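# Move bottle TB from fridge bin to bench, shut door

## Task

Find the bottle marked TB among the four in the refrigerator's bin, lift it out and set it upright on the bench. The other three must still stand in the refrigerator, and its door must end up closed. If no bottle carries TB, take none out, close the door, then press the operator panel's CALL key until it latches down. A call made in error cannot be reversed.

## Robot and tools

Robot: two UR12e-type arms, left_arm and right_arm, each on its own carriage on one shared floor track. Each has a Robotiq 140 mm two-finger gripper. left_arm's fingers are rigid. right_arm's fingers can fold: only the outer quarter of each pad, near the tip, grips at the asked force. Deeper grips may pull a part toward the palm, hold narrow parts loosely, or squeeze wide ones too hard. A fingertip pushed tip-first onto a surface folds easily unless fully closed.

Scene frame: fixed to the table, in metres. Table top is z = 0, +x is the way the arms face, +y is to their left, +z up. The track runs along y at x = 0 and the table starts at x = 0.17. left_rail is always the carriage on the +y side; camera image sides do not follow the arm names. Each arm's base is at x = 0, y = its carriage position_m, z = 0.04, facing +x. Printed gripper positions can be a few cm off. end_effector_position is the point between the closed pads; the fingertips reach about 33 mm beyond it (9 mm when fully open). The gripper's fingers point along its +z and close along its y axis.

Rows (execute_actions and move): every row has 18 numbers in [-1, 1], both arms always. Order: left_arm shoulder pan, shoulder lift, elbow, wrist 1, wrist 2, wrist 3, then gripper position, force_limit, speed; then the same 9 for right_arm. The six joint numbers are offsets from that arm's Joint targets as they stood when the call began, not from the previous row, so repeating an offset moves further. Scale: 1.0 = 1.481 rad for pan and lift, 2.222 rad for the other four. Stated joint ranges are ±6.283 rad except elbow ±3.142; asking more than 0.010 rad beyond a limit refuses the call. An arm given all-zero joint offsets holds its targets. Gripper position is absolute: +1 fully open (140 mm), about -0.8 pads touch, -1 closes until blocked. force_limit (-1 about 14 N up to +1 about 58 N on parts up to 40 mm) and speed (-1 about 30 mm/s up to +1 about 250 mm/s) both start at +1; faster closing grips harder. To leave a gripper unchanged, resend its last three numbers exactly.

execute_actions: actions is a list of one action with "rows" (1-15 rows, one per 1/30 s step), "steps" (1-450, default 15, at least the row count), an optional "until", and optional device commands. After the rows, arms keep heading to the last row's target. left_rail and right_rail take position_m (absolute; left -0.8 to 1.5, right -1.5 to 0.8), speed_m_s (0.01-1), acceleration_factor (0.1-1), or {"stop": true}. To drive: send position_m, then an action like {"steps": n, "until": {"left_rail": {"position_status": ["!=", "moving"]}}}. A row's target rides with its carriage. Keep carriages about 0.78 m apart. An empty actions list returns all camera images; "cameras" picks cameras by name.

move: target is one 18-number row or a list of up to 15, all offsets from the same current Joint targets. speed is rad/s for the joint with farthest to travel (0.01-3.14, default 0.5). blend (rad) rounds corners in a list. stop_force (4-120 N) ends an arm's path on contact; use a low speed with it, and omit it when moving away from something pressed on. zero resets the force baseline; blocking=false returns early (then use wait or stop before new rows). The move: line reports done, off_target, moving, held or fault.

wait(seconds 0-10) lets things run. stop brakes a running move. zoom_image(camera, region [x0,y0,x1,y1], up to 504x504) enlarges the latest image; cameras: cam_high, cam_low, cam_bench_left, cam_bench_mid, cam_bench_right, cam_left_wrist, cam_right_wrist. zero_wrist_force(arm) rezeros the wrist sensor. read_manual gives licence texts only. finished_scene ends the scene irreversibly.

Results: Joint positions/velocities per arm list rail (m) then the six joints (rad); Joint targets are the current commanded angles. object_status: 0 moving, 1 blocked while opening, 2 blocked while closing (a grip), 3 reached position or pads met. position_measured is in counts (3 open, 230 pads meet). Wrist force/torque are in the gripper's own axes. Lines such as "joint command not followed", "joint sent to its limit", MOTOR HOT, and carriage statuses (contact_stop, time_out, stopped_with_arm, stopped_for_other_arm, stopped_for_other_carriage, not_taken) signal trouble to handle.

Avoid: anything falling off the table or onto the track strip (fails the task), dropping or releasing moving parts, hard hits on fixed things, arm-to-arm contact, gripping the other arm's fingers. About 150 N of outside force or joint torque at its limit stops an arm for 10 s. Keep heavy loads close and avoid prolonged stretched holding, which overheats motors. Press the CALL key only if no bottle is TB.

Each tool is called after "Emit:" in YAML: its name, and indented under it one key for each argument.

## Session

Emit:
execute_actions:
  actions: []

Scene clock: 0.00 s.
left_arm: end_effector_position=(+0.3563, +1.2299, +0.5790) position_measured=3 object_status=3 end_effector_quat_wxyz=(+0.000, +0.000, +1.000, +0.000) | right_arm: end_effector_position=(+0.3563, -1.2523, +0.5790) position_measured=3 object_status=3 end_effector_quat_wxyz=(+0.000, +0.000, +1.000, +0.000)
Joint positions: left_arm=[1.151 -0.281 -2.157 1.821 -1.235 -1.571 -0.281] | right_arm=[-1.331 -0.28 -2.157 1.821 -1.235 -1.571 -0.281]
Joint velocities: within noise
Joint torques (N m): no reading
Motor temperatures (°C): left_arm=[32 30 29 39 33 35] | right_arm=[30 27 28 37 36 35]
Wrist force (N): no reading
Wrist torque (N m): no reading
Wrist force, peak (N): no reading
Joint targets: left_arm=[1.151 -0.281 -2.157 1.821 -1.235 -1.571 -0.281] | right_arm=[-1.331 -0.280 -2.157 1.821 -1.235 -1.571 -0.281]
Tool commands: left_gripper/position=+1.0 left_gripper/force_limit=+1.0 left_gripper/speed=+1.0 right_gripper/position=+1.0 right_gripper/force_limit=+1.0 right_gripper/speed=+1.0
left_rail: position_m=1.151 position_status=done
right_rail: position_m=-1.331 position_status=done

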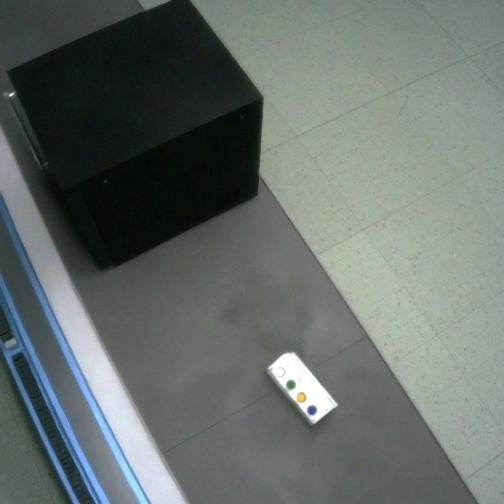

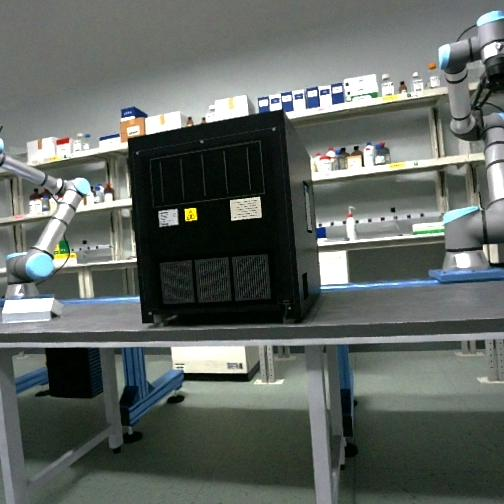

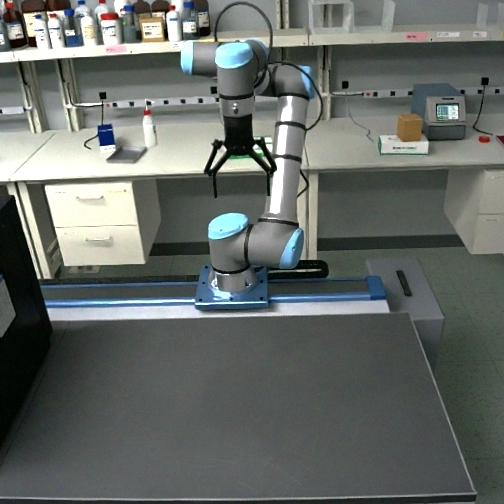

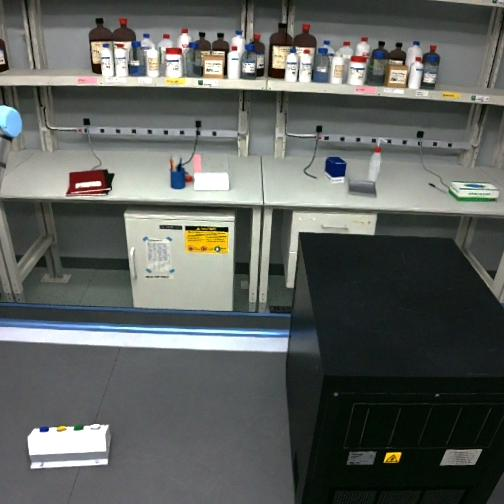

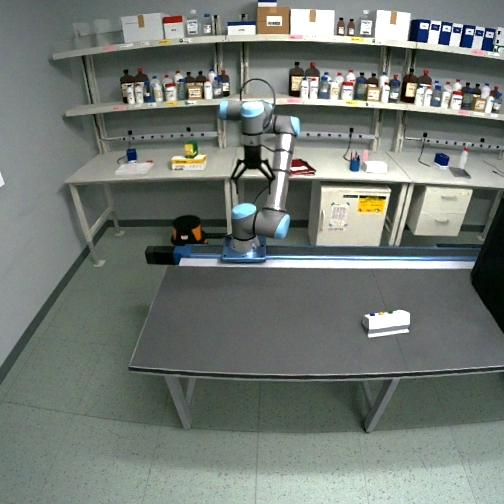

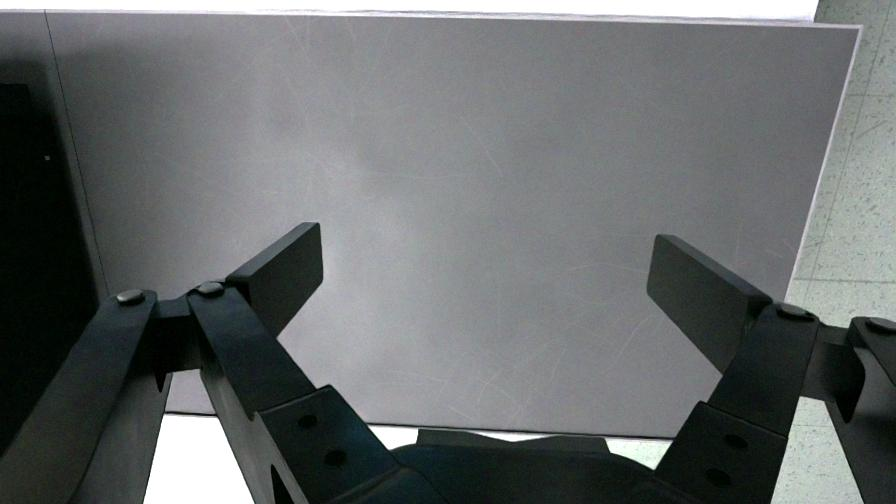

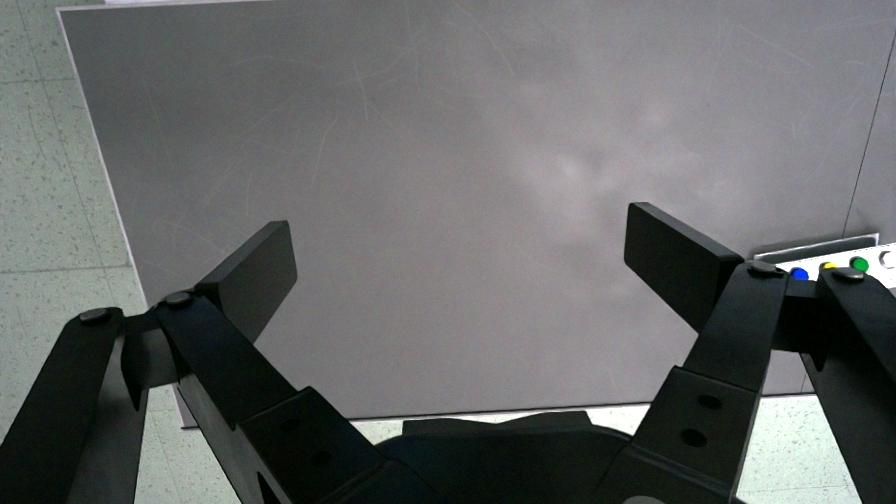

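Emit:
move:
  target: [0.1897,-0.5294,0.1463,-0.4329,0,1.5403,1,1,1,0,0,0,0,0,0,1,1,1]
  speed: 1.5

Emit:
execute_actions:
  actions:
    - {"left_rail":{"position_m":0.3,"speed_m_s":0.6},"steps":150,"until":{"left_rail":{"position_status":["!=","moving"]}}}
  cameras: ["cam_left_wrist","cam_high","cam_bench_mid"]

every number of target must lie in its column's range; nothing of the call was run
Scene clock: 45.20 s.
left_arm: end_effector_position=(+0.3563, +1.2299, +0.5790) position_measured=3 object_status=3 end_effector_quat_wxyz=(+0.000, +0.000, +1.000, +0.000) | right_arm: end_effector_position=(+0.3563, -1.2523, +0.5790) position_measured=3 object_status=3 end_effector_quat_wxyz=(+0.000, +0.000, +1.000, +0.000)
Joint positions: left_arm=[1.151 -0.281 -2.157 1.821 -1.235 -1.571 -0.281] | right_arm=[-1.331 -0.28 -2.157 1.821 -1.235 -1.571 -0.281]
Joint torques (N m): left_arm=[3.14 3.42 -48.99 -5.03 -0.12 -0.41] | right_arm=[0.63 0.22 -46.87 -5.33 0.11 -0.47]
Wrist force (N): left_arm=[-0.6 0.5 0.3] | right_arm=[0.6 -0.2 -0.5]
Wrist torque (N m): left_arm=[0.10 0.13 0.00] | right_arm=[-0.05 -0.13 0.00]
Wrist force, peak (N): left_arm=[-1.0 0.3 0.5] | right_arm=[0.9 -0.2 0.1]
Joint targets: left_arm=[1.151 -0.281 -2.157 1.821 -1.235 -1.571 -0.281] | right_arm=[-1.331 -0.280 -2.157 1.821 -1.235 -1.571 -0.281]
Tool commands: left_gripper/position=+1.0 left_gripper/force_limit=+1.0 left_gripper/speed=+1.0 right_gripper/position=+1.0 right_gripper/force_limit=+1.0 right_gripper/speed=+1.0
left_rail: position_m=1.151 position_status=done
right_rail: position_m=-1.331 position_status=done

not run: a call was refused earlier in this reply.

Use q6=+1.94 now (about 127° of the roll).

Emit:
move:
  target: [0.1897,-0.5294,0.1463,-0.4329,0,0.99,1,1,1,0,0,0,0,0,0,1,1,1]
  speed: 1.5

Emit:
execute_actions:
  actions:
    - {"left_rail":{"position_m":0.3,"speed_m_s":0.6},"steps":150,"until":{"left_rail":{"position_status":["!=","moving"]}}}

Emit:
move:
  target: [0,0,0,0,0,0.55,1,1,1,0,0,0,0,0,0,1,1,1]
  speed: 1.5
  cameras: ["cam_left_wrist","cam_high","cam_bench_mid"]

Scene clock: 52.67 s.
left_arm: end_effector_position=(+0.1544, +1.3255, +0.8185) position_measured=3 object_status=3 end_effector_quat_wxyz=(+0.374, +0.621, +0.435, +0.534) | right_arm: end_effector_position=(+0.3563, -1.2523, +0.5790) position_measured=3 object_status=3 end_effector_quat_wxyz=(+0.000, +0.000, +1.000, +0.000)
Joint positions: left_arm=[1.151 0 -2.941 2.146 -2.197 -1.571 1.919] | right_arm=[-1.331 -0.28 -2.157 1.821 -1.235 -1.571 -0.281]
Joint torques (N m): left_arm=[18.63 41.6 -24.32 -6.1 -0.1 1.52] | right_arm=[0.21 -0.26 -47.07 -5.61 -0.04 -0.38]
Motor temperatures (°C): left_arm=[32 30 29 39 33 35] | right_arm=[30 27 28 37 36 35]
Wrist force (N): left_arm=[-0.9 0.6 -1.2] | right_arm=[0.3 0.1 0.0]
Wrist torque (N m): left_arm=[-0.29 0.20 -0.11] | right_arm=[0.02 -0.07 0.00]
Wrist force, peak (N): left_arm=[-1.1 -0.6 -3.3] | right_arm=[0.9 0.1 -0.2]
Joint targets: left_arm=[1.151 0.001 -2.941 2.146 -2.197 -1.571 1.919] | right_arm=[-1.331 -0.280 -2.157 1.821 -1.235 -1.571 -0.281]
left_rail: position_m=1.151 position_status=done
right_rail: position_m=-1.331 position_status=done
move: done

Scene clock: 54.87 s.
left_arm: end_effector_position=(+0.1544, +0.4742, +0.8185) position_measured=3 object_status=3 end_effector_quat_wxyz=(+0.374, +0.621, +0.435, +0.534) | right_arm: end_effector_position=(+0.3563, -1.2523, +0.5790) position_measured=3 object_status=3 end_effector_quat_wxyz=(+0.000, +0.000, +1.000, +0.000)
Joint positions: left_arm=[0.3 0.001 -2.941 2.146 -2.197 -1.571 1.919] | right_arm=[-1.331 -0.28 -2.157 1.821 -1.235 -1.571 -0.281]
Joint torques (N m): left_arm=[-0.16 45.47 -32.48 -4.65 0.15 2.3] | right_arm=[0.93 0.01 -47.67 -5.7 0.21 -0.41]
Wrist force (N): left_arm=[-0.5 0.3 -1.0] | right_arm=[0.6 -0.1 0.2]
Wrist torque (N m): left_arm=[-0.35 0.12 -0.11] | right_arm=[-0.02 -0.14 0.01]
Wrist force, peak (N): left_arm=[-3.6 0.8 -1.8] | right_arm=[0.7 0.1 0.6]
Joint targets: left_arm=[0.300 0.001 -2.941 2.146 -2.197 -1.571 1.919] | right_arm=[-1.331 -0.280 -2.157 1.821 -1.235 -1.571 -0.281]
Tool commands: left_gripper/position=+1.0 left_gripper/force_limit=+1.0 left_gripper/speed=+1.0 right_gripper/position=+1.0 right_gripper/force_limit=+1.0 right_gripper/speed=+1.0
left_rail: position_m=0.300 speed_m_s=0.60 position_status=done
right_rail: position_m=-1.331 position_status=done

Scene clock: 56.63 s.
left_arm: end_effector_position=(+0.1544, +0.4742, +0.8185) position_measured=3 object_status=3 end_effector_quat_wxyz=(+0.000, +0.758, +0.000, +0.652) | right_arm: end_effector_position=(+0.3563, -1.2523, +0.5790) position_measured=3 object_status=3 end_effector_quat_wxyz=(+0.000, +0.000, +1.000, +0.000)
Joint positions: left_arm=[0.3 0.001 -2.941 2.146 -2.197 -1.571 3.141] | right_arm=[-1.331 -0.28 -2.157 1.821 -1.235 -1.571 -0.281]
Joint torques (N m): left_arm=[-19.68 50.78 -36.99 -4.48 -0.74 1.97] | right_arm=[-0.77 -1.24 -47.68 -5.71 0.12 -0.36]
Wrist force (N): left_arm=[0.6 -0.1 -0.9] | right_arm=[0.2 0.0 -0.1]
Wrist torque (N m): left_arm=[-0.38 0.11 -0.04] | right_arm=[0.00 -0.04 0.00]
Wrist force, peak (N): left_arm=[-0.3 -0.3 -2.0] | right_arm=[0.9 0.2 -0.1]
Joint targets: left_arm=[0.300 0.001 -2.941 2.146 -2.197 -1.571 3.141] | right_arm=[-1.331 -0.280 -2.157 1.821 -1.235 -1.571 -0.281]
left_rail: position_m=0.300 speed_m_s=0.60 position_status=done
right_rail: position_m=-1.331 position_status=done
move: done
Images, in order (width x height): cam_high 504x504, cam_bench_mid 504x504, cam_left_wrist 896x504.

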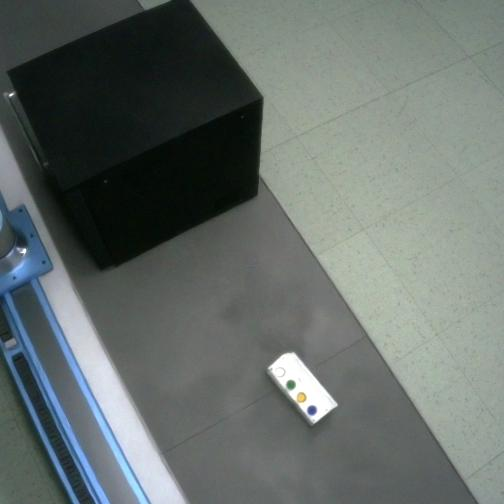

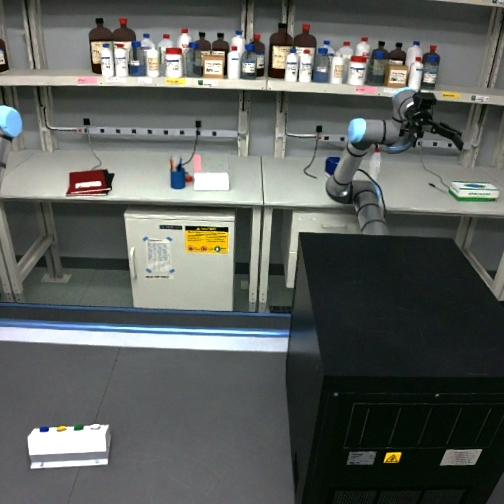

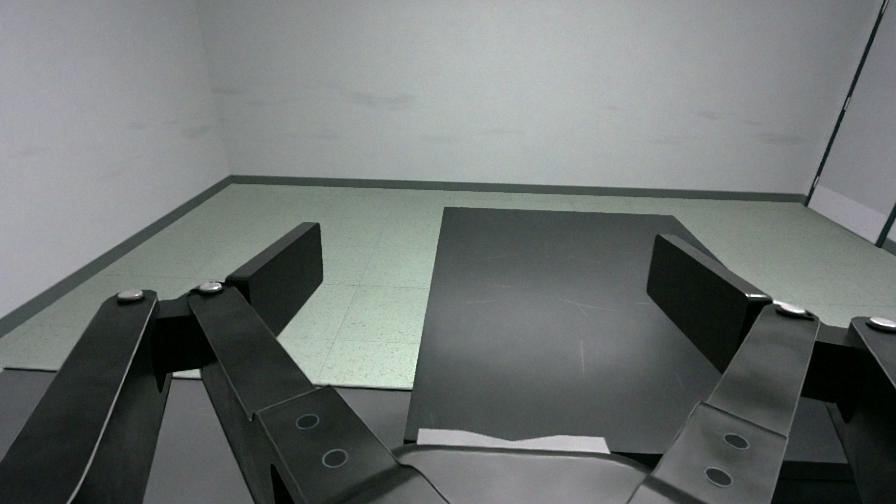

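Emit:
execute_actions:
  actions:
    - {"left_rail":{"position_m":0.05},"rows":[[0,0,0,0.32,0,0,1,1,1,0,0,0,0,0,0,1,1,1]],"steps":90}
  cameras: ["cam_left_wrist"]

Scene clock: 71.73 s.
left_arm: end_effector_position=(+0.1126, +0.2242, +0.5707) position_measured=3 object_status=3 end_effector_quat_wxyz=(+0.000, +0.938, +0.000, +0.348) | right_arm: end_effector_position=(+0.3563, -1.2523, +0.5790) position_measured=3 object_status=3 end_effector_quat_wxyz=(+0.000, +0.000, +1.000, +0.000)
Joint positions: left_arm=[0.05 0.001 -2.941 2.146 -1.486 -1.571 3.141] | right_arm=[-1.331 -0.28 -2.157 1.821 -1.235 -1.571 -0.281]
Joint torques (N m): left_arm=[19.36 61.42 -27.41 -3.57 -0.5 1.21] | right_arm=[0.25 0.63 -48 -5.91 0.22 -0.18]
Wrist force (N): left_arm=[0.4 -0.4 0.5] | right_arm=[0.7 0.0 -0.1]
Wrist torque (N m): left_arm=[-0.22 0.03 -0.14] | right_arm=[0.00 -0.16 0.00]
Wrist force, peak (N): left_arm=[6.5 -2.7 -5.2] | right_arm=[0.9 -0.5 0.0]
Joint targets: left_arm=[0.050 0.001 -2.941 2.146 -1.486 -1.571 3.141] | right_arm=[-1.331 -0.280 -2.157 1.821 -1.235 -1.571 -0.281]
left_rail: position_m=0.050 speed_m_s=0.60 position_status=done
right_rail: position_m=-1.331 position_status=done
Images, in order (width x height): cam_left_wrist 896x504.

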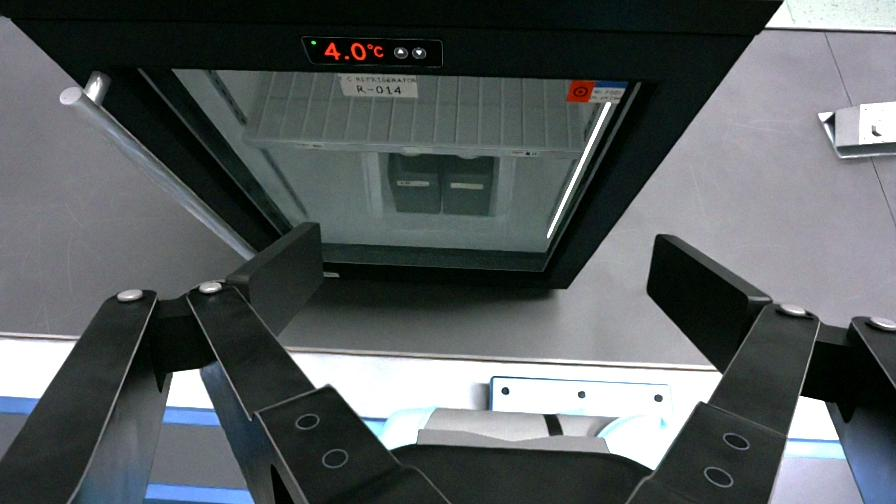

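Emit:
execute_actions:
  actions:
    - {"left_rail":{"position_m":1.4,"speed_m_s":0.8},"steps":150,"until":{"left_rail":{"position_status":["!=","moving"]}}}

Emit:
move:
  target: [-0.7679,0.6426,-0.0331,-0.5889,0.5117,0,1,1,1,0,0,0,0,0,0,1,1,1]
  speed: 1.5

Emit:
move:
  target: [-0.7679,0.6426,-0.0331,-0.5889,0.5117,0,1,1,1,0,0,0,0,0,0,1,1,1]
  speed: 1.5

Emit:
execute_actions:
  actions:
    - {"left_rail":{"position_m":1.05,"speed_m_s":0.4},"steps":150,"until":{"left_rail":{"position_status":["!=","moving"]}}}
  cameras: ["cam_left_wrist"]

Scene clock: 139.17 s.
left_arm: end_effector_position=(+0.1127, +1.5742, +0.5707) position_measured=3 object_status=3 end_effector_quat_wxyz=(+0.000, +0.938, +0.000, +0.348) | right_arm: end_effector_position=(+0.3563, -1.2523, +0.5790) position_measured=3 object_status=3 end_effector_quat_wxyz=(+0.000, +0.000, +1.000, +0.000)
Joint positions: left_arm=[1.4 0 -2.941 2.146 -1.486 -1.571 3.141] | right_arm=[-1.331 -0.28 -2.157 1.821 -1.235 -1.571 -0.281]
Joint torques (N m): left_arm=[1.58 62.5 -34.65 -4.36 -0.21 1.47] | right_arm=[0.23 0.2 -47.56 -6.28 0.08 -0.33]
Wrist force (N): left_arm=[0.4 0.2 -0.3] | right_arm=[0.6 0.1 0.0]
Wrist torque (N m): left_arm=[-0.08 0.03 -0.13] | right_arm=[0.01 -0.14 0.00]
Wrist force, peak (N): left_arm=[0.4 3.3 0.3] | right_arm=[1.0 0.1 0.2]
Joint targets: left_arm=[1.400 0.001 -2.941 2.146 -1.486 -1.571 3.141] | right_arm=[-1.331 -0.280 -2.157 1.821 -1.235 -1.571 -0.281]
Tool commands: left_gripper/position=+1.0 left_gripper/force_limit=+1.0 left_gripper/speed=+1.0 right_gripper/position=+1.0 right_gripper/force_limit=+1.0 right_gripper/speed=+1.0
left_rail: position_m=1.400 speed_m_s=0.80 position_status=done
right_rail: position_m=-1.331 position_status=done

Scene clock: 141.00 s.
left_arm: end_effector_position=(+0.6489, +1.1489, +0.7822) position_measured=3 object_status=3 end_effector_quat_wxyz=(-0.137, +0.754, -0.137, +0.627) end_effector_velocity=(+0.000, -0.003, -0.001) end_effector_angular_velocity=(+0.000, -0.001, -0.001) | right_arm: end_effector_position=(+0.3563, -1.2523, +0.5790) position_measured=3 object_status=3 end_effector_quat_wxyz=(+0.000, +0.000, +1.000, +0.000)
Joint positions: left_arm=[1.4 -1.137 -1.989 2.072 -2.794 -0.434 3.141] | right_arm=[-1.331 -0.28 -2.157 1.821 -1.235 -1.571 -0.281]
Joint velocities: left_arm=[0 -0.005 0.003 0 -0.004 0.003 -0.001] | right_arm=[within noise]
Joint torques (N m): left_arm=[-18.66 3.27 -60.19 -5.35 5.32 1.58] | right_arm=[-0.16 -0.74 -47.72 -6.29 0.06 -0.15]
Wrist force (N): left_arm=[-0.5 0.4 -0.8] | right_arm=[0.2 0.1 0.1]
Wrist torque (N m): left_arm=[-0.29 0.33 -0.06] | right_arm=[0.01 -0.04 0.00]
Wrist force, peak (N): left_arm=[2.1 5.3 0.5] | right_arm=[0.6 0.5 0.2]
Joint targets: left_arm=[1.400 -1.137 -1.989 2.072 -2.794 -0.434 3.141] | right_arm=[-1.331 -0.280 -2.157 1.821 -1.235 -1.571 -0.281]
left_rail: position_m=1.400 speed_m_s=0.80 position_status=done
right_rail: position_m=-1.331 position_status=done
move: done

Scene clock: 142.83 s.
left_arm: end_effector_position=(+0.0603, +0.8001, +0.3996) position_measured=3 object_status=3 end_effector_quat_wxyz=(+0.000, +0.707, +0.000, +0.707) | right_arm: end_effector_position=(+0.3563, -1.2523, +0.5790) position_measured=3 object_status=3 end_effector_quat_wxyz=(+0.000, +0.000, +1.000, +0.000)
Joint positions: left_arm=[1.4 -2.274 -1.038 1.999 -4.103 0.703 3.141] | right_arm=[-1.331 -0.28 -2.157 1.821 -1.235 -1.571 -0.281]
Joint torques (N m): left_arm=[-19.46 -58.73 -35.38 -0.27 4.27 1.13] | right_arm=[-0.19 -0.29 -47.84 -6.65 0.1 -0.17]
Wrist force (N): left_arm=[0.0 0.6 -0.6] | right_arm=[0.2 -0.1 0.0]
Wrist torque (N m): left_arm=[-0.26 0.28 -0.02] | right_arm=[-0.02 -0.03 0.00]
Wrist force, peak (N): left_arm=[-4.0 0.5 -6.0] | right_arm=[0.8 0.3 0.0]
Joint targets: left_arm=[1.400 -2.274 -1.037 1.999 -4.103 0.703 3.141] | right_arm=[-1.331 -0.280 -2.157 1.821 -1.235 -1.571 -0.281]
left_rail: position_m=1.400 speed_m_s=0.80 position_status=done
right_rail: position_m=-1.331 position_status=done
move: done

Scene clock: 144.33 s.
left_arm: end_effector_position=(+0.0601, +0.4502, +0.3994) position_measured=3 object_status=3 end_effector_quat_wxyz=(+0.000, +0.707, +0.000, +0.707) | right_arm: end_effector_position=(+0.3563, -1.2523, +0.5790) position_measured=3 object_status=3 end_effector_quat_wxyz=(+0.000, +0.000, +1.000, +0.000)
Joint positions: left_arm=[1.05 -2.274 -1.037 1.999 -4.103 0.703 3.141] | right_arm=[-1.331 -0.28 -2.157 1.821 -1.235 -1.571 -0.281]
Joint torques (N m): left_arm=[-11.56 -70.78 -26.73 1.19 2.03 0.96] | right_arm=[0.06 -0.69 -48.35 -6.45 0.14 -0.29]
Wrist force (N): left_arm=[-0.2 0.4 -0.6] | right_arm=[0.3 0.2 -0.2]
Wrist torque (N m): left_arm=[-0.30 0.31 -0.02] | right_arm=[0.04 -0.06 0.00]
Wrist force, peak (N): left_arm=[0.2 3.5 -1.1] | right_arm=[0.8 0.2 0.0]
Joint targets: left_arm=[1.050 -2.274 -1.037 1.999 -4.103 0.703 3.141] | right_arm=[-1.331 -0.280 -2.157 1.821 -1.235 -1.571 -0.281]
Tool commands: left_gripper/position=+1.0 left_gripper/force_limit=+1.0 left_gripper/speed=+1.0 right_gripper/position=+1.0 right_gripper/force_limit=+1.0 right_gripper/speed=+1.0
left_rail: position_m=1.050 speed_m_s=0.40 position_status=done
right_rail: position_m=-1.331 position_status=done
Images, in order (width x height): cam_left_wrist 896x504.

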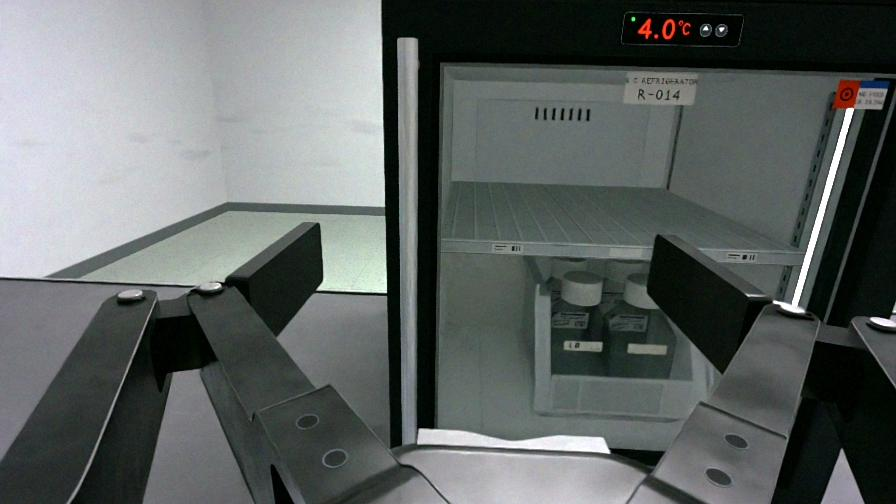

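Emit:
zoom_image:
  camera: "cam_left_wrist"
  region: [500, 230, 720, 430]

Scaled by 2.291.

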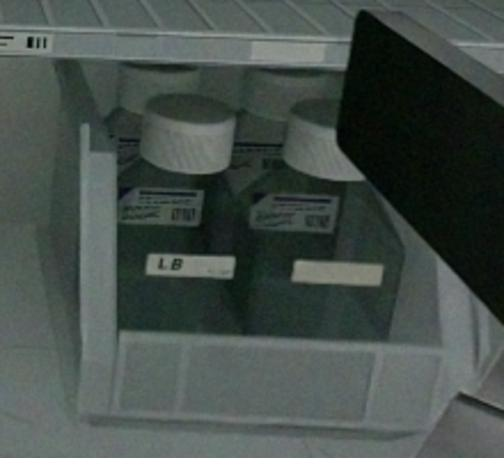

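Emit:
execute_actions:
  actions:
    - {"left_rail":{"position_m":1.08},"steps":60,"until":{"left_rail":{"position_status":["!=","moving"]}}}

Emit:
move:
  target: [0.0601,-0.0188,0.0244,-0.0119,-0.0398,0,1,1,1,0,0,0,0,0,0,1,1,1]
  cameras: ["cam_left_wrist"]

Scene clock: 162.77 s.
left_arm: end_effector_position=(+0.0601, +0.4802, +0.3994) position_measured=3 object_status=3 end_effector_quat_wxyz=(+0.000, +0.707, +0.000, +0.707) | right_arm: end_effector_position=(+0.3563, -1.2523, +0.5790) position_measured=3 object_status=3 end_effector_quat_wxyz=(+0.000, +0.000, +1.000, +0.000)
Joint positions: left_arm=[1.08 -2.274 -1.037 1.999 -4.103 0.703 3.141] | right_arm=[-1.331 -0.28 -2.157 1.821 -1.235 -1.571 -0.281]
Joint torques (N m): left_arm=[2.55 -83.23 -22.63 2.61 -3.01 1.47] | right_arm=[-0.79 -1.15 -48.8 -6.76 0.05 -0.14]
Wrist force (N): left_arm=[0.2 0.7 -0.6] | right_arm=[0.3 0.1 0.0]
Wrist torque (N m): left_arm=[-0.25 0.23 -0.02] | right_arm=[0.01 -0.07 0.00]
Wrist force, peak (N): left_arm=[0.4 4.3 -1.2] | right_arm=[0.9 -0.2 -0.5]
Joint targets: left_arm=[1.080 -2.274 -1.037 1.999 -4.103 0.703 3.141] | right_arm=[-1.331 -0.280 -2.157 1.821 -1.235 -1.571 -0.281]
Tool commands: left_gripper/position=+1.0 left_gripper/force_limit=+1.0 left_gripper/speed=+1.0 right_gripper/position=+1.0 right_gripper/force_limit=+1.0 right_gripper/speed=+1.0
left_rail: position_m=1.080 speed_m_s=0.40 position_status=done
right_rail: position_m=-1.331 position_status=done

Scene clock: 163.77 s.
left_arm: end_effector_position=(+0.1301, +0.4801, +0.3994) position_measured=3 object_status=3 end_effector_quat_wxyz=(+0.000, +0.707, +0.000, +0.707) | right_arm: end_effector_position=(+0.3563, -1.2523, +0.5790) position_measured=3 object_status=3 end_effector_quat_wxyz=(+0.000, +0.000, +1.000, +0.000)
Joint positions: left_arm=[1.08 -2.186 -1.065 2.053 -4.129 0.615 3.141] | right_arm=[-1.331 -0.28 -2.157 1.821 -1.235 -1.571 -0.281]
Joint torques (N m): left_arm=[19.07 -90.93 -12.98 -0.37 -4.81 1.08] | right_arm=[-0.3 -1.14 -48.68 -6.82 -0.02 -0.14]
Wrist force (N): left_arm=[-0.4 0.7 -0.2] | right_arm=[0.0 -0.2 -0.1]
Wrist torque (N m): left_arm=[-0.26 0.33 -0.02] | right_arm=[-0.04 0.01 0.00]
Wrist force, peak (N): left_arm=[0.0 1.2 -2.6] | right_arm=[0.7 -0.2 0.1]
Joint targets: left_arm=[1.080 -2.185 -1.065 2.053 -4.129 0.615 3.141] | right_arm=[-1.331 -0.280 -2.157 1.821 -1.235 -1.571 -0.281]
left_rail: position_m=1.080 speed_m_s=0.40 position_status=done
right_rail: position_m=-1.331 position_status=done
move: done
Images, in order (width x height): cam_left_wrist 896x504.

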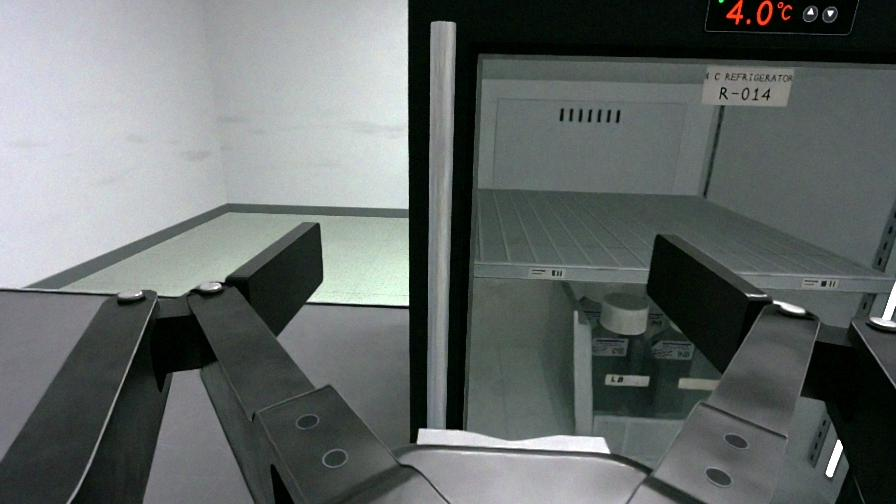

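Emit:
execute_actions:
  actions:
    - {"left_rail":{"position_m":1.098},"steps":60,"until":{"left_rail":{"position_status":["!=","moving"]}}}

Emit:
move:
  target: [0.0608,-0.0136,0.0169,-0.0081,-0.0409,0,1,1,1,0,0,0,0,0,0,1,1,1]
  speed: 0.15
  stop_force: 10
  cameras: ["cam_left_wrist","cam_high"]

Scene clock: 176.27 s.
left_arm: end_effector_position=(+0.1303, +0.4981, +0.3994) position_measured=3 object_status=3 end_effector_quat_wxyz=(+0.000, +0.707, +0.000, +0.707) | right_arm: end_effector_position=(+0.3563, -1.2523, +0.5790) position_measured=3 object_status=3 end_effector_quat_wxyz=(+0.000, +0.000, +1.000, +0.000)
Joint positions: left_arm=[1.098 -2.185 -1.065 2.053 -4.129 0.615 3.141] | right_arm=[-1.331 -0.28 -2.157 1.821 -1.235 -1.571 -0.281]
Joint torques (N m): left_arm=[18.41 -78.14 -23.28 1.39 -2.11 1.36] | right_arm=[0.61 -1.6 -48.28 -6.99 -0.06 -0.14]
Wrist force (N): left_arm=[-0.5 0.6 -0.6] | right_arm=[0.3 0.1 -0.2]
Wrist torque (N m): left_arm=[-0.29 0.36 -0.02] | right_arm=[0.03 -0.06 0.00]
Wrist force, peak (N): left_arm=[-0.2 4.4 -0.6] | right_arm=[0.7 0.7 -0.2]
Joint targets: left_arm=[1.098 -2.185 -1.065 2.053 -4.129 0.615 3.141] | right_arm=[-1.331 -0.280 -2.157 1.821 -1.235 -1.571 -0.281]
Tool commands: left_gripper/position=+1.0 left_gripper/force_limit=+1.0 left_gripper/speed=+1.0 right_gripper/position=+1.0 right_gripper/force_limit=+1.0 right_gripper/speed=+1.0
left_rail: position_m=1.098 speed_m_s=0.40 position_status=done
right_rail: position_m=-1.331 position_status=done

Scene clock: 178.10 s.
left_arm: end_effector_position=(+0.1947, +0.4980, +0.3998) position_measured=3 object_status=3 end_effector_quat_wxyz=(+0.000, +0.707, +0.000, +0.707) | right_arm: end_effector_position=(+0.3563, -1.2523, +0.5790) position_measured=3 object_status=3 end_effector_quat_wxyz=(+0.000, +0.000, +1.000, +0.000)
Joint positions: left_arm=[1.098 -2.095 -1.085 2.091 -4.147 0.524 3.141] | right_arm=[-1.331 -0.28 -2.157 1.821 -1.235 -1.571 -0.281]
Joint torques (N m): left_arm=[22.27 -85.32 -12.37 -0.74 -4.49 1.14] | right_arm=[0.24 -0.46 -48.72 -7.02 0.24 -0.09]
Wrist force (N): left_arm=[0.1 1.1 -1.1] | right_arm=[0.3 -0.1 0.2]
Wrist torque (N m): left_arm=[-0.16 0.27 -0.04] | right_arm=[-0.02 -0.07 0.00]
Wrist force, peak (N): left_arm=[-0.5 0.7 -2.3] | right_arm=[0.8 0.0 0.0]
Joint targets: left_arm=[1.098 -2.095 -1.085 2.091 -4.147 0.524 3.141] | right_arm=[-1.331 -0.280 -2.157 1.821 -1.235 -1.571 -0.281]
left_rail: position_m=1.098 speed_m_s=0.40 position_status=done
right_rail: position_m=-1.331 position_status=done
move: done
Images, in order (width x height): cam_high 504x504, cam_left_wrist 896x504.

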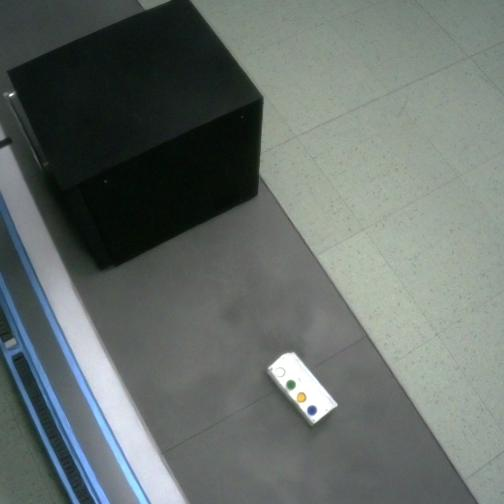

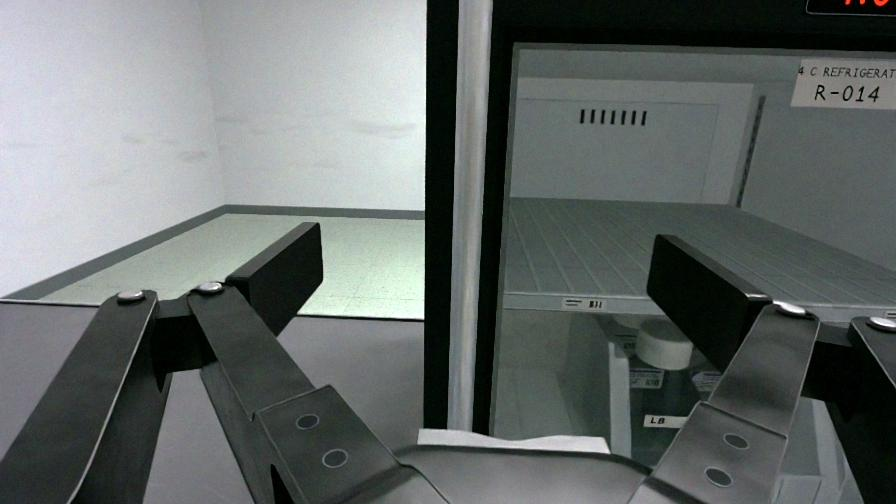

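Emit:
execute_actions:
  actions:
    - {"left_rail":{"position_m":1.1025},"steps":45,"until":{"left_rail":{"position_status":["!=","moving"]}}}

Emit:
execute_actions:
  actions:
    - {"rows":[[0,0,0,0,0,0,-1,-0.5,-1,0,0,0,0,0,0,1,1,1]],"steps":165}
  cameras: ["cam_left_wrist"]

Scene clock: 187.70 s.
left_arm: end_effector_position=(+0.1948, +0.5025, +0.3998) position_measured=3 object_status=3 end_effector_quat_wxyz=(+0.000, +0.707, +0.000, +0.707) end_effector_velocity=(-0.001, +0.000, +0.000) end_effector_angular_velocity=(-0.001, +0.000, -0.002) | right_arm: end_effector_position=(+0.3563, -1.2523, +0.5790) position_measured=3 object_status=3 end_effector_quat_wxyz=(+0.000, +0.000, +1.000, +0.000)
Joint positions: left_arm=[1.102 -2.095 -1.085 2.091 -4.147 0.524 3.141] | right_arm=[-1.331 -0.28 -2.157 1.821 -1.235 -1.571 -0.281]
Joint velocities: left_arm=[0.001 -0.002 0 -0.001 0 0 -0.001] | right_arm=[within noise]
Joint torques (N m): left_arm=[20.05 -79.96 -19.54 0.32 -3.04 1.85] | right_arm=[-0.93 -1.04 -48.9 -7.34 0.29 -0.06]
Wrist force (N): left_arm=[0.0 0.3 -0.9] | right_arm=[0.3 -0.1 0.2]
Wrist torque (N m): left_arm=[-0.35 0.29 -0.03] | right_arm=[-0.03 -0.08 0.00]
Wrist force, peak (N): left_arm=[0.5 3.1 -0.7] | right_arm=[0.9 -0.1 -0.3]
Joint targets: left_arm=[1.102 -2.095 -1.085 2.091 -4.147 0.524 3.141] | right_arm=[-1.331 -0.280 -2.157 1.821 -1.235 -1.571 -0.281]
Tool commands: left_gripper/position=+1.0 left_gripper/force_limit=+1.0 left_gripper/speed=+1.0 right_gripper/position=+1.0 right_gripper/force_limit=+1.0 right_gripper/speed=+1.0
left_rail: position_m=1.102 speed_m_s=0.40 position_status=done
right_rail: position_m=-1.331 position_status=done

Scene clock: 193.40 s.
left_arm: end_effector_position=(+0.1947, +0.5025, +0.3998) position_measured=230 object_status=3 end_effector_quat_wxyz=(+0.000, +0.707, +0.000, +0.707) | right_arm: end_effector_position=(+0.3563, -1.2523, +0.5790) position_measured=3 object_status=3 end_effector_quat_wxyz=(+0.000, +0.000, +1.000, +0.000)
Joint positions: left_arm=[1.103 -2.095 -1.085 2.091 -4.147 0.524 3.141] | right_arm=[-1.331 -0.28 -2.157 1.821 -1.235 -1.571 -0.281]
Joint torques (N m): left_arm=[11.09 -57.07 -33.46 2.85 2.4 1.45] | right_arm=[1.31 -0.13 -48.53 -7.4 0.15 -0.06]
Wrist force (N): left_arm=[0.1 0.7 -0.8] | right_arm=[0.6 -0.2 -0.3]
Wrist torque (N m): left_arm=[-0.27 0.20 -0.03] | right_arm=[-0.04 -0.13 0.00]
Wrist force, peak (N): left_arm=[0.1 1.0 -1.5] | right_arm=[0.8 0.0 -0.4]
Joint targets: left_arm=[1.102 -2.095 -1.085 2.091 -4.147 0.524 3.141] | right_arm=[-1.331 -0.280 -2.157 1.821 -1.235 -1.571 -0.281]
left_rail: position_m=1.103 position_m_goal=1.102 speed_m_s=0.40 position_status=done
right_rail: position_m=-1.331 position_status=done
Images, in order (width x height): cam_left_wrist 896x504.

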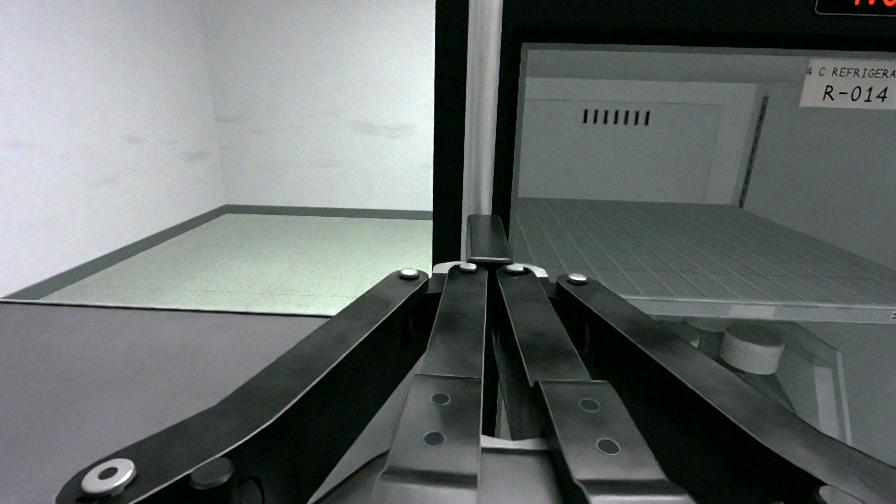

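Emit:
execute_actions:
  actions:
    - {"rows":[[0,0,0,0,0,0,-0.16,-0.5,0,0,0,0,0,0,0,1,1,1]],"steps":30}

Emit:
move:
  target: [0.0615,-0.0081,0.01,-0.0049,-0.0409,0,-0.16,-0.5,0,0,0,0,0,0,0,1,1,1]
  speed: 0.06
  stop_force: 8
  cameras: ["cam_left_wrist"]

Scene clock: 208.37 s.
left_arm: end_effector_position=(+0.1947, +0.5025, +0.3998) position_measured=149 object_status=3 end_effector_quat_wxyz=(+0.000, +0.707, +0.000, +0.707) | right_arm: end_effector_position=(+0.3563, -1.2523, +0.5790) position_measured=3 object_status=3 end_effector_quat_wxyz=(+0.000, +0.000, +1.000, +0.000)
Joint positions: left_arm=[1.103 -2.095 -1.085 2.091 -4.147 0.524 3.141] | right_arm=[-1.331 -0.28 -2.157 1.821 -1.235 -1.571 -0.281]
Joint torques (N m): left_arm=[3.88 -56.81 -34.25 2.33 2.61 1.51] | right_arm=[-0.2 -0.87 -49.08 -7.62 0.05 0.09]
Wrist force (N): left_arm=[0.1 0.9 -0.8] | right_arm=[0.3 0.2 -0.2]
Wrist torque (N m): left_arm=[-0.20 0.19 -0.04] | right_arm=[0.04 -0.07 0.00]
Wrist force, peak (N): left_arm=[-0.1 1.4 -1.5] | right_arm=[1.0 -0.3 -0.1]
Joint targets: left_arm=[1.102 -2.095 -1.085 2.091 -4.147 0.524 3.141] | right_arm=[-1.331 -0.280 -2.157 1.821 -1.235 -1.571 -0.281]
left_rail: position_m=1.103 position_m_goal=1.102 speed_m_s=0.40 position_status=done
right_rail: position_m=-1.331 position_status=done

Scene clock: 211.13 s.
left_arm: end_effector_position=(+0.2471, +0.5020, +0.3999) position_measured=149 object_status=3 end_effector_quat_wxyz=(+0.001, +0.707, +0.000, +0.707) | right_arm: end_effector_position=(+0.3563, -1.2523, +0.5790) position_measured=3 object_status=3 end_effector_quat_wxyz=(+0.000, +0.000, +1.000, +0.000)
Joint positions: left_arm=[1.103 -2.016 -1.096 2.11 -4.157 0.445 3.141] | right_arm=[-1.331 -0.28 -2.157 1.821 -1.235 -1.571 -0.281]
Joint torques (N m): left_arm=[-15.73 -51.48 -33.88 2.33 3.68 1.53] | right_arm=[0.79 -2.64 -49.06 -7.87 0.25 0.29]
Wrist force (N): left_arm=[-1.3 -1.3 -1.1] | right_arm=[0.3 0.3 0.1]
Wrist torque (N m): left_arm=[-0.76 0.48 -0.02] | right_arm=[0.07 -0.07 0.00]
Wrist force, peak (N): left_arm=[4.8 -7.4 -78.8] | right_arm=[0.7 0.0 -0.6]
Joint targets: left_arm=[1.102 -2.016 -1.096 2.110 -4.157 0.445 3.141] | right_arm=[-1.331 -0.280 -2.157 1.821 -1.235 -1.571 -0.281]
left_rail: position_m=1.103 position_m_goal=1.102 speed_m_s=0.40 position_status=done
right_rail: position_m=-1.331 position_status=done
move: contact (left_arm); left_arm: the shoulder pan is farthest, 0.012 rad from its target
Images, in order (width x height): cam_left_wrist 896x504.

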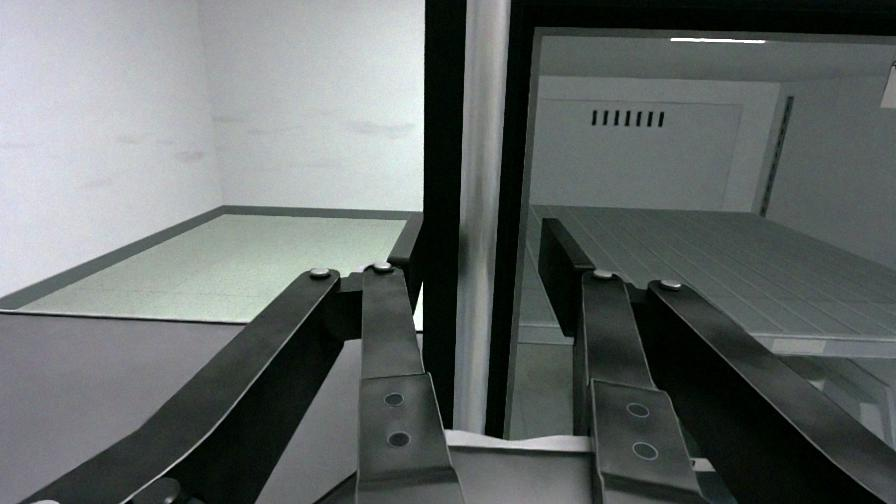

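Emit:
move:
  target: [-0.0103,0.0014,-0.0017,0.0008,0.0068,0,-0.16,-0.5,0,0,0,0,0,0,0,1,1,1]
  speed: 0.1

Emit:
execute_actions:
  actions:
    - {"rows":[[0,0,0,0,0,0,-1,-0.5,-1,0,0,0,0,0,0,1,1,1]],"steps":90}
  cameras: ["cam_left_wrist"]

Scene clock: 218.53 s.
left_arm: end_effector_position=(+0.2373, +0.5017, +0.3999) position_measured=149 object_status=3 end_effector_quat_wxyz=(+0.001, +0.707, +0.000, +0.707) | right_arm: end_effector_position=(+0.3563, -1.2523, +0.5790) position_measured=3 object_status=3 end_effector_quat_wxyz=(+0.000, +0.000, +1.000, +0.000)
Joint positions: left_arm=[1.102 -2.031 -1.094 2.106 -4.155 0.459 3.141] | right_arm=[-1.331 -0.28 -2.157 1.821 -1.235 -1.571 -0.281]
Joint torques (N m): left_arm=[-15.04 -54.19 -34.4 3.05 4.05 1.68] | right_arm=[0.53 -3.45 -49.17 -8.11 0.06 0.4]
Wrist force (N): left_arm=[-1.1 -1.2 -1.4] | right_arm=[0.2 -0.1 0.1]
Wrist torque (N m): left_arm=[-0.74 0.47 -0.01] | right_arm=[-0.02 -0.05 0.00]
Wrist force, peak (N): left_arm=[-0.1 -1.8 -2.0] | right_arm=[0.9 -0.2 -0.2]
Joint targets: left_arm=[1.102 -2.031 -1.094 2.106 -4.155 0.460 3.141] | right_arm=[-1.331 -0.280 -2.157 1.821 -1.235 -1.571 -0.281]
left_rail: position_m=1.102 speed_m_s=0.40 position_status=done
right_rail: position_m=-1.331 position_status=done
move: done

Scene clock: 221.73 s.
left_arm: end_effector_position=(+0.2371, +0.5017, +0.3999) position_measured=199 object_status=2 end_effector_quat_wxyz=(+0.001, +0.707, +0.000, +0.707) | right_arm: end_effector_position=(+0.3563, -1.2523, +0.5790) position_measured=3 object_status=3 end_effector_quat_wxyz=(+0.000, +0.000, +1.000, +0.000)
Joint positions: left_arm=[1.102 -2.031 -1.094 2.106 -4.155 0.46 3.141] | right_arm=[-1.331 -0.28 -2.157 1.821 -1.235 -1.571 -0.281]
Joint torques (N m): left_arm=[-13.42 -53.69 -34.94 2.82 -18.2 1.42] | right_arm=[-0.17 -0.78 -49.94 -8.09 0.01 0.21]
Wrist force (N): left_arm=[2.2 -36.7 -17.3] | right_arm=[0.2 0.0 0.0]
Wrist torque (N m): left_arm=[-0.09 0.44 0.04] | right_arm=[-0.01 -0.05 0.01]
Wrist force, peak (N): left_arm=[2.5 -36.9 -17.1] | right_arm=[0.7 -0.4 -0.5]
Joint targets: left_arm=[1.102 -2.031 -1.094 2.106 -4.155 0.460 3.141] | right_arm=[-1.331 -0.280 -2.157 1.821 -1.235 -1.571 -0.281]
left_rail: position_m=1.102 speed_m_s=0.40 position_status=done
right_rail: position_m=-1.331 position_status=done
Images, in order (width x height): cam_left_wrist 896x504.

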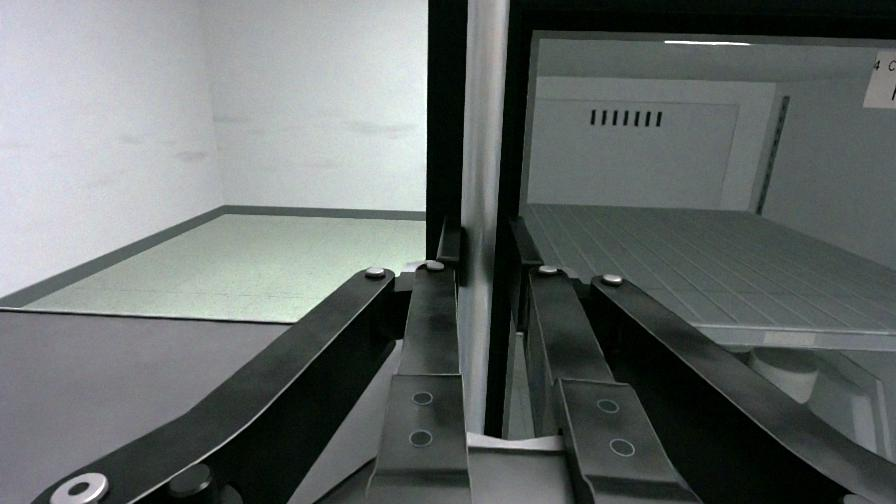

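Emit:
move:
  target:
    - [-0.0329,0.0626,-0.0806,0.0396,0.1005,0,-1,-0.5,-1,0,0,0,0,0,0,1,1,1]
    - [-0.0408,0.1373,-0.1789,0.0881,0.1844,0,-1,-0.5,-1,0,0,0,0,0,0,1,1,1]
  blend: [0.02,0]
  speed: 0.12
  stop_force: 80
  cameras: ["cam_left_wrist","cam_high"]

Scene clock: 252.33 s.
left_arm: end_effector_position=(+0.0859, +0.4591, +0.3996) position_measured=208 object_status=2 end_effector_quat_wxyz=(-0.122, +0.696, +0.122, +0.697) | right_arm: end_effector_position=(+0.3563, -1.2523, +0.5790) position_measured=3 object_status=3 end_effector_quat_wxyz=(+0.000, +0.000, +1.000, +0.000)
Joint positions: left_arm=[1.102 -2.091 -0.892 1.711 -3.961 0.867 3.141] | right_arm=[-1.331 -0.28 -2.157 1.821 -1.235 -1.571 -0.281]
Joint torques (N m): left_arm=[0.74 -119.25 -8.71 -2.12 21.03 1.21] | right_arm=[-1.25 -2.93 -49.97 -8.24 -0.02 0.31]
Wrist force (N): left_arm=[-6.4 62.5 7.9] | right_arm=[0.6 -0.1 -0.3]
Wrist torque (N m): left_arm=[-1.66 0.36 -0.01] | right_arm=[-0.03 -0.12 0.00]
Wrist force, peak (N): left_arm=[7.8 -77.1 -8.8] | right_arm=[0.8 -0.4 -0.1]
Joint targets: left_arm=[1.102 -2.091 -0.892 1.711 -3.961 0.867 3.141] | right_arm=[-1.331 -0.280 -2.157 1.821 -1.235 -1.571 -0.281]
left_rail: position_m=1.102 speed_m_s=0.40 position_status=done
right_rail: position_m=-1.331 position_status=done
move: contact (left_arm); path passed 1 of 2 targets
Images, in order (width x height): cam_high 504x504, cam_left_wrist 896x504.

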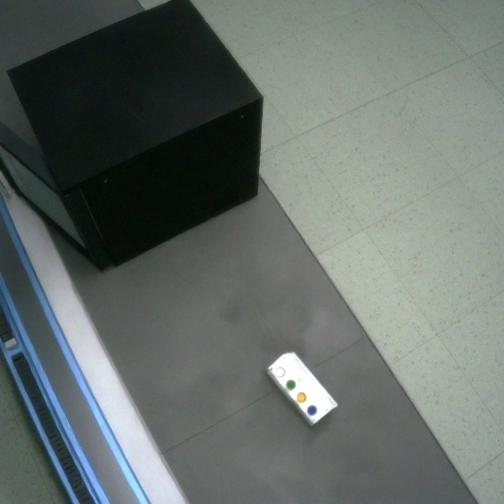

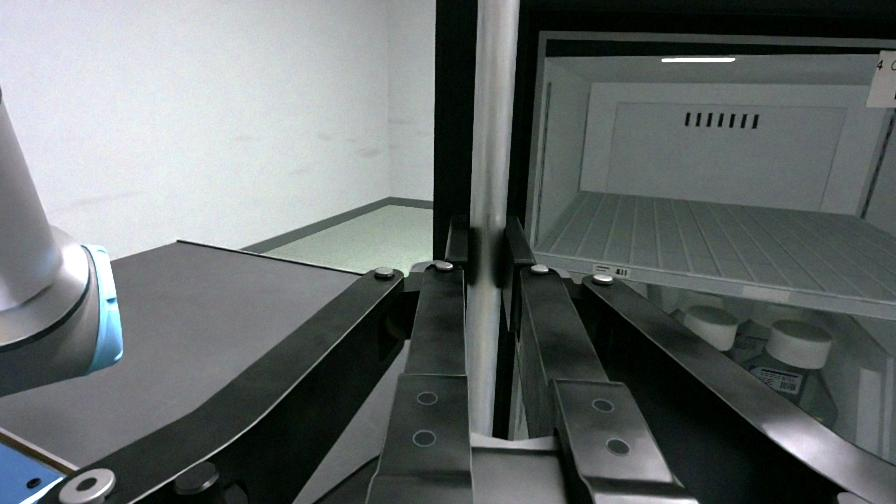

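Emit:
execute_actions:
  actions:
    - {"rows":[[0,0,0,0,0,0,0.2,-0.5,-1,0,0,0,0,0,0,1,1,1]],"steps":75}

Emit:
move:
  target: [-0.0524,0.0525,-0.0697,0.0349,0.036,0,0.2,-0.5,-1,0,0,0,0,0,0,1,1,1]
  speed: 0.15
  cameras: ["cam_left_wrist","cam_high"]

Scene clock: 287.37 s.
left_arm: end_effector_position=(+0.0860, +0.4591, +0.3996) position_measured=104 object_status=3 end_effector_quat_wxyz=(-0.122, +0.696, +0.122, +0.697) | right_arm: end_effector_position=(+0.3563, -1.2523, +0.5790) position_measured=3 object_status=3 end_effector_quat_wxyz=(+0.000, +0.000, +1.000, +0.000)
Joint positions: left_arm=[1.102 -2.091 -0.892 1.711 -3.961 0.867 3.141] | right_arm=[-1.331 -0.28 -2.157 1.821 -1.235 -1.571 -0.281]
Joint torques (N m): left_arm=[7.4 -79.67 -40.52 1.05 -4.66 1.14] | right_arm=[-0.77 -2.45 -49.85 -8.19 -0.06 0.29]
Wrist force (N): left_arm=[-1.1 3.0 1.5] | right_arm=[0.2 0.1 0.3]
Wrist torque (N m): left_arm=[0.31 0.51 -0.01] | right_arm=[0.04 -0.05 0.00]
Wrist force, peak (N): left_arm=[-6.8 63.5 8.0] | right_arm=[0.4 0.1 -0.8]
Joint targets: left_arm=[1.102 -2.091 -0.892 1.711 -3.961 0.867 3.141] | right_arm=[-1.331 -0.280 -2.157 1.821 -1.235 -1.571 -0.281]
left_rail: position_m=1.102 speed_m_s=0.40 position_status=done
right_rail: position_m=-1.331 position_status=done

Scene clock: 288.93 s.
left_arm: end_effector_position=(-0.0100, +0.4250, +0.3997) position_measured=104 object_status=3 end_effector_quat_wxyz=(-0.123, +0.696, +0.122, +0.697) | right_arm: end_effector_position=(+0.3563, -1.2523, +0.5790) position_measured=3 object_status=3 end_effector_quat_wxyz=(+0.000, +0.000, +1.000, +0.000)
Joint positions: left_arm=[1.102 -2.169 -0.814 1.557 -3.883 0.947 3.141] | right_arm=[-1.331 -0.28 -2.157 1.821 -1.235 -1.571 -0.281]
Joint torques (N m): left_arm=[-16.39 -82.21 -42.25 4.34 4.06 1.28] | right_arm=[-1.39 -3.9 -49.69 -8.15 0.21 0.43]
Wrist force (N): left_arm=[-1.9 3.2 1.8] | right_arm=[0.0 0.1 -0.2]
Wrist torque (N m): left_arm=[0.31 0.65 0.02] | right_arm=[0.02 -0.01 0.00]
Wrist force, peak (N): left_arm=[-1.9 2.9 2.6] | right_arm=[0.8 -0.1 0.0]
Joint targets: left_arm=[1.102 -2.169 -0.814 1.557 -3.883 0.947 3.141] | right_arm=[-1.331 -0.280 -2.157 1.821 -1.235 -1.571 -0.281]
left_rail: position_m=1.102 speed_m_s=0.40 position_status=done
right_rail: position_m=-1.331 position_status=done
move: done
Images, in order (width x height): cam_high 504x504, cam_left_wrist 896x504.

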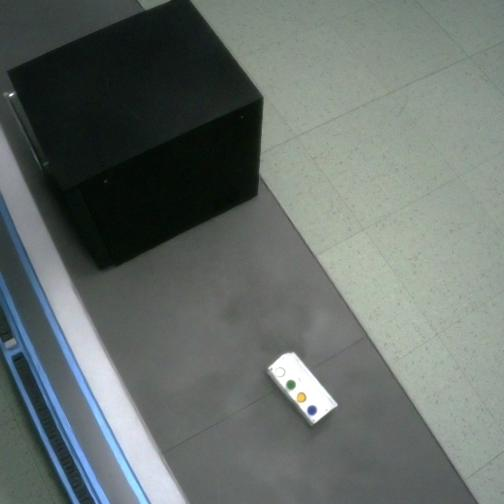

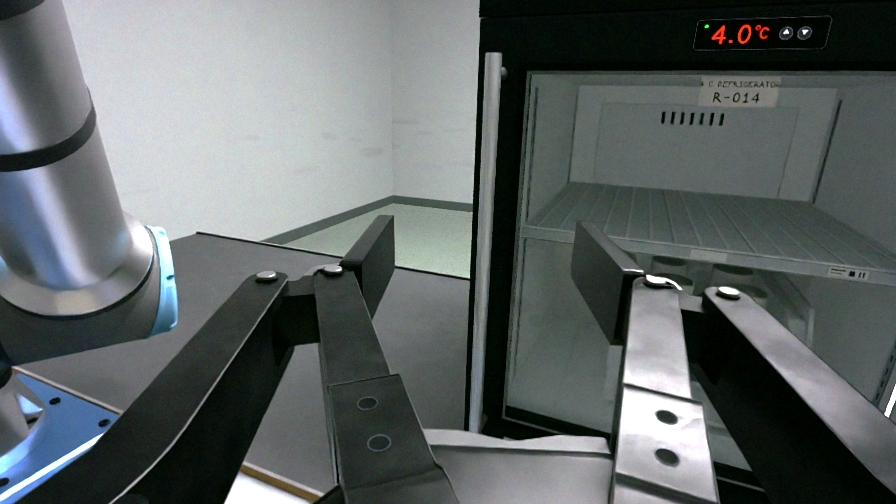

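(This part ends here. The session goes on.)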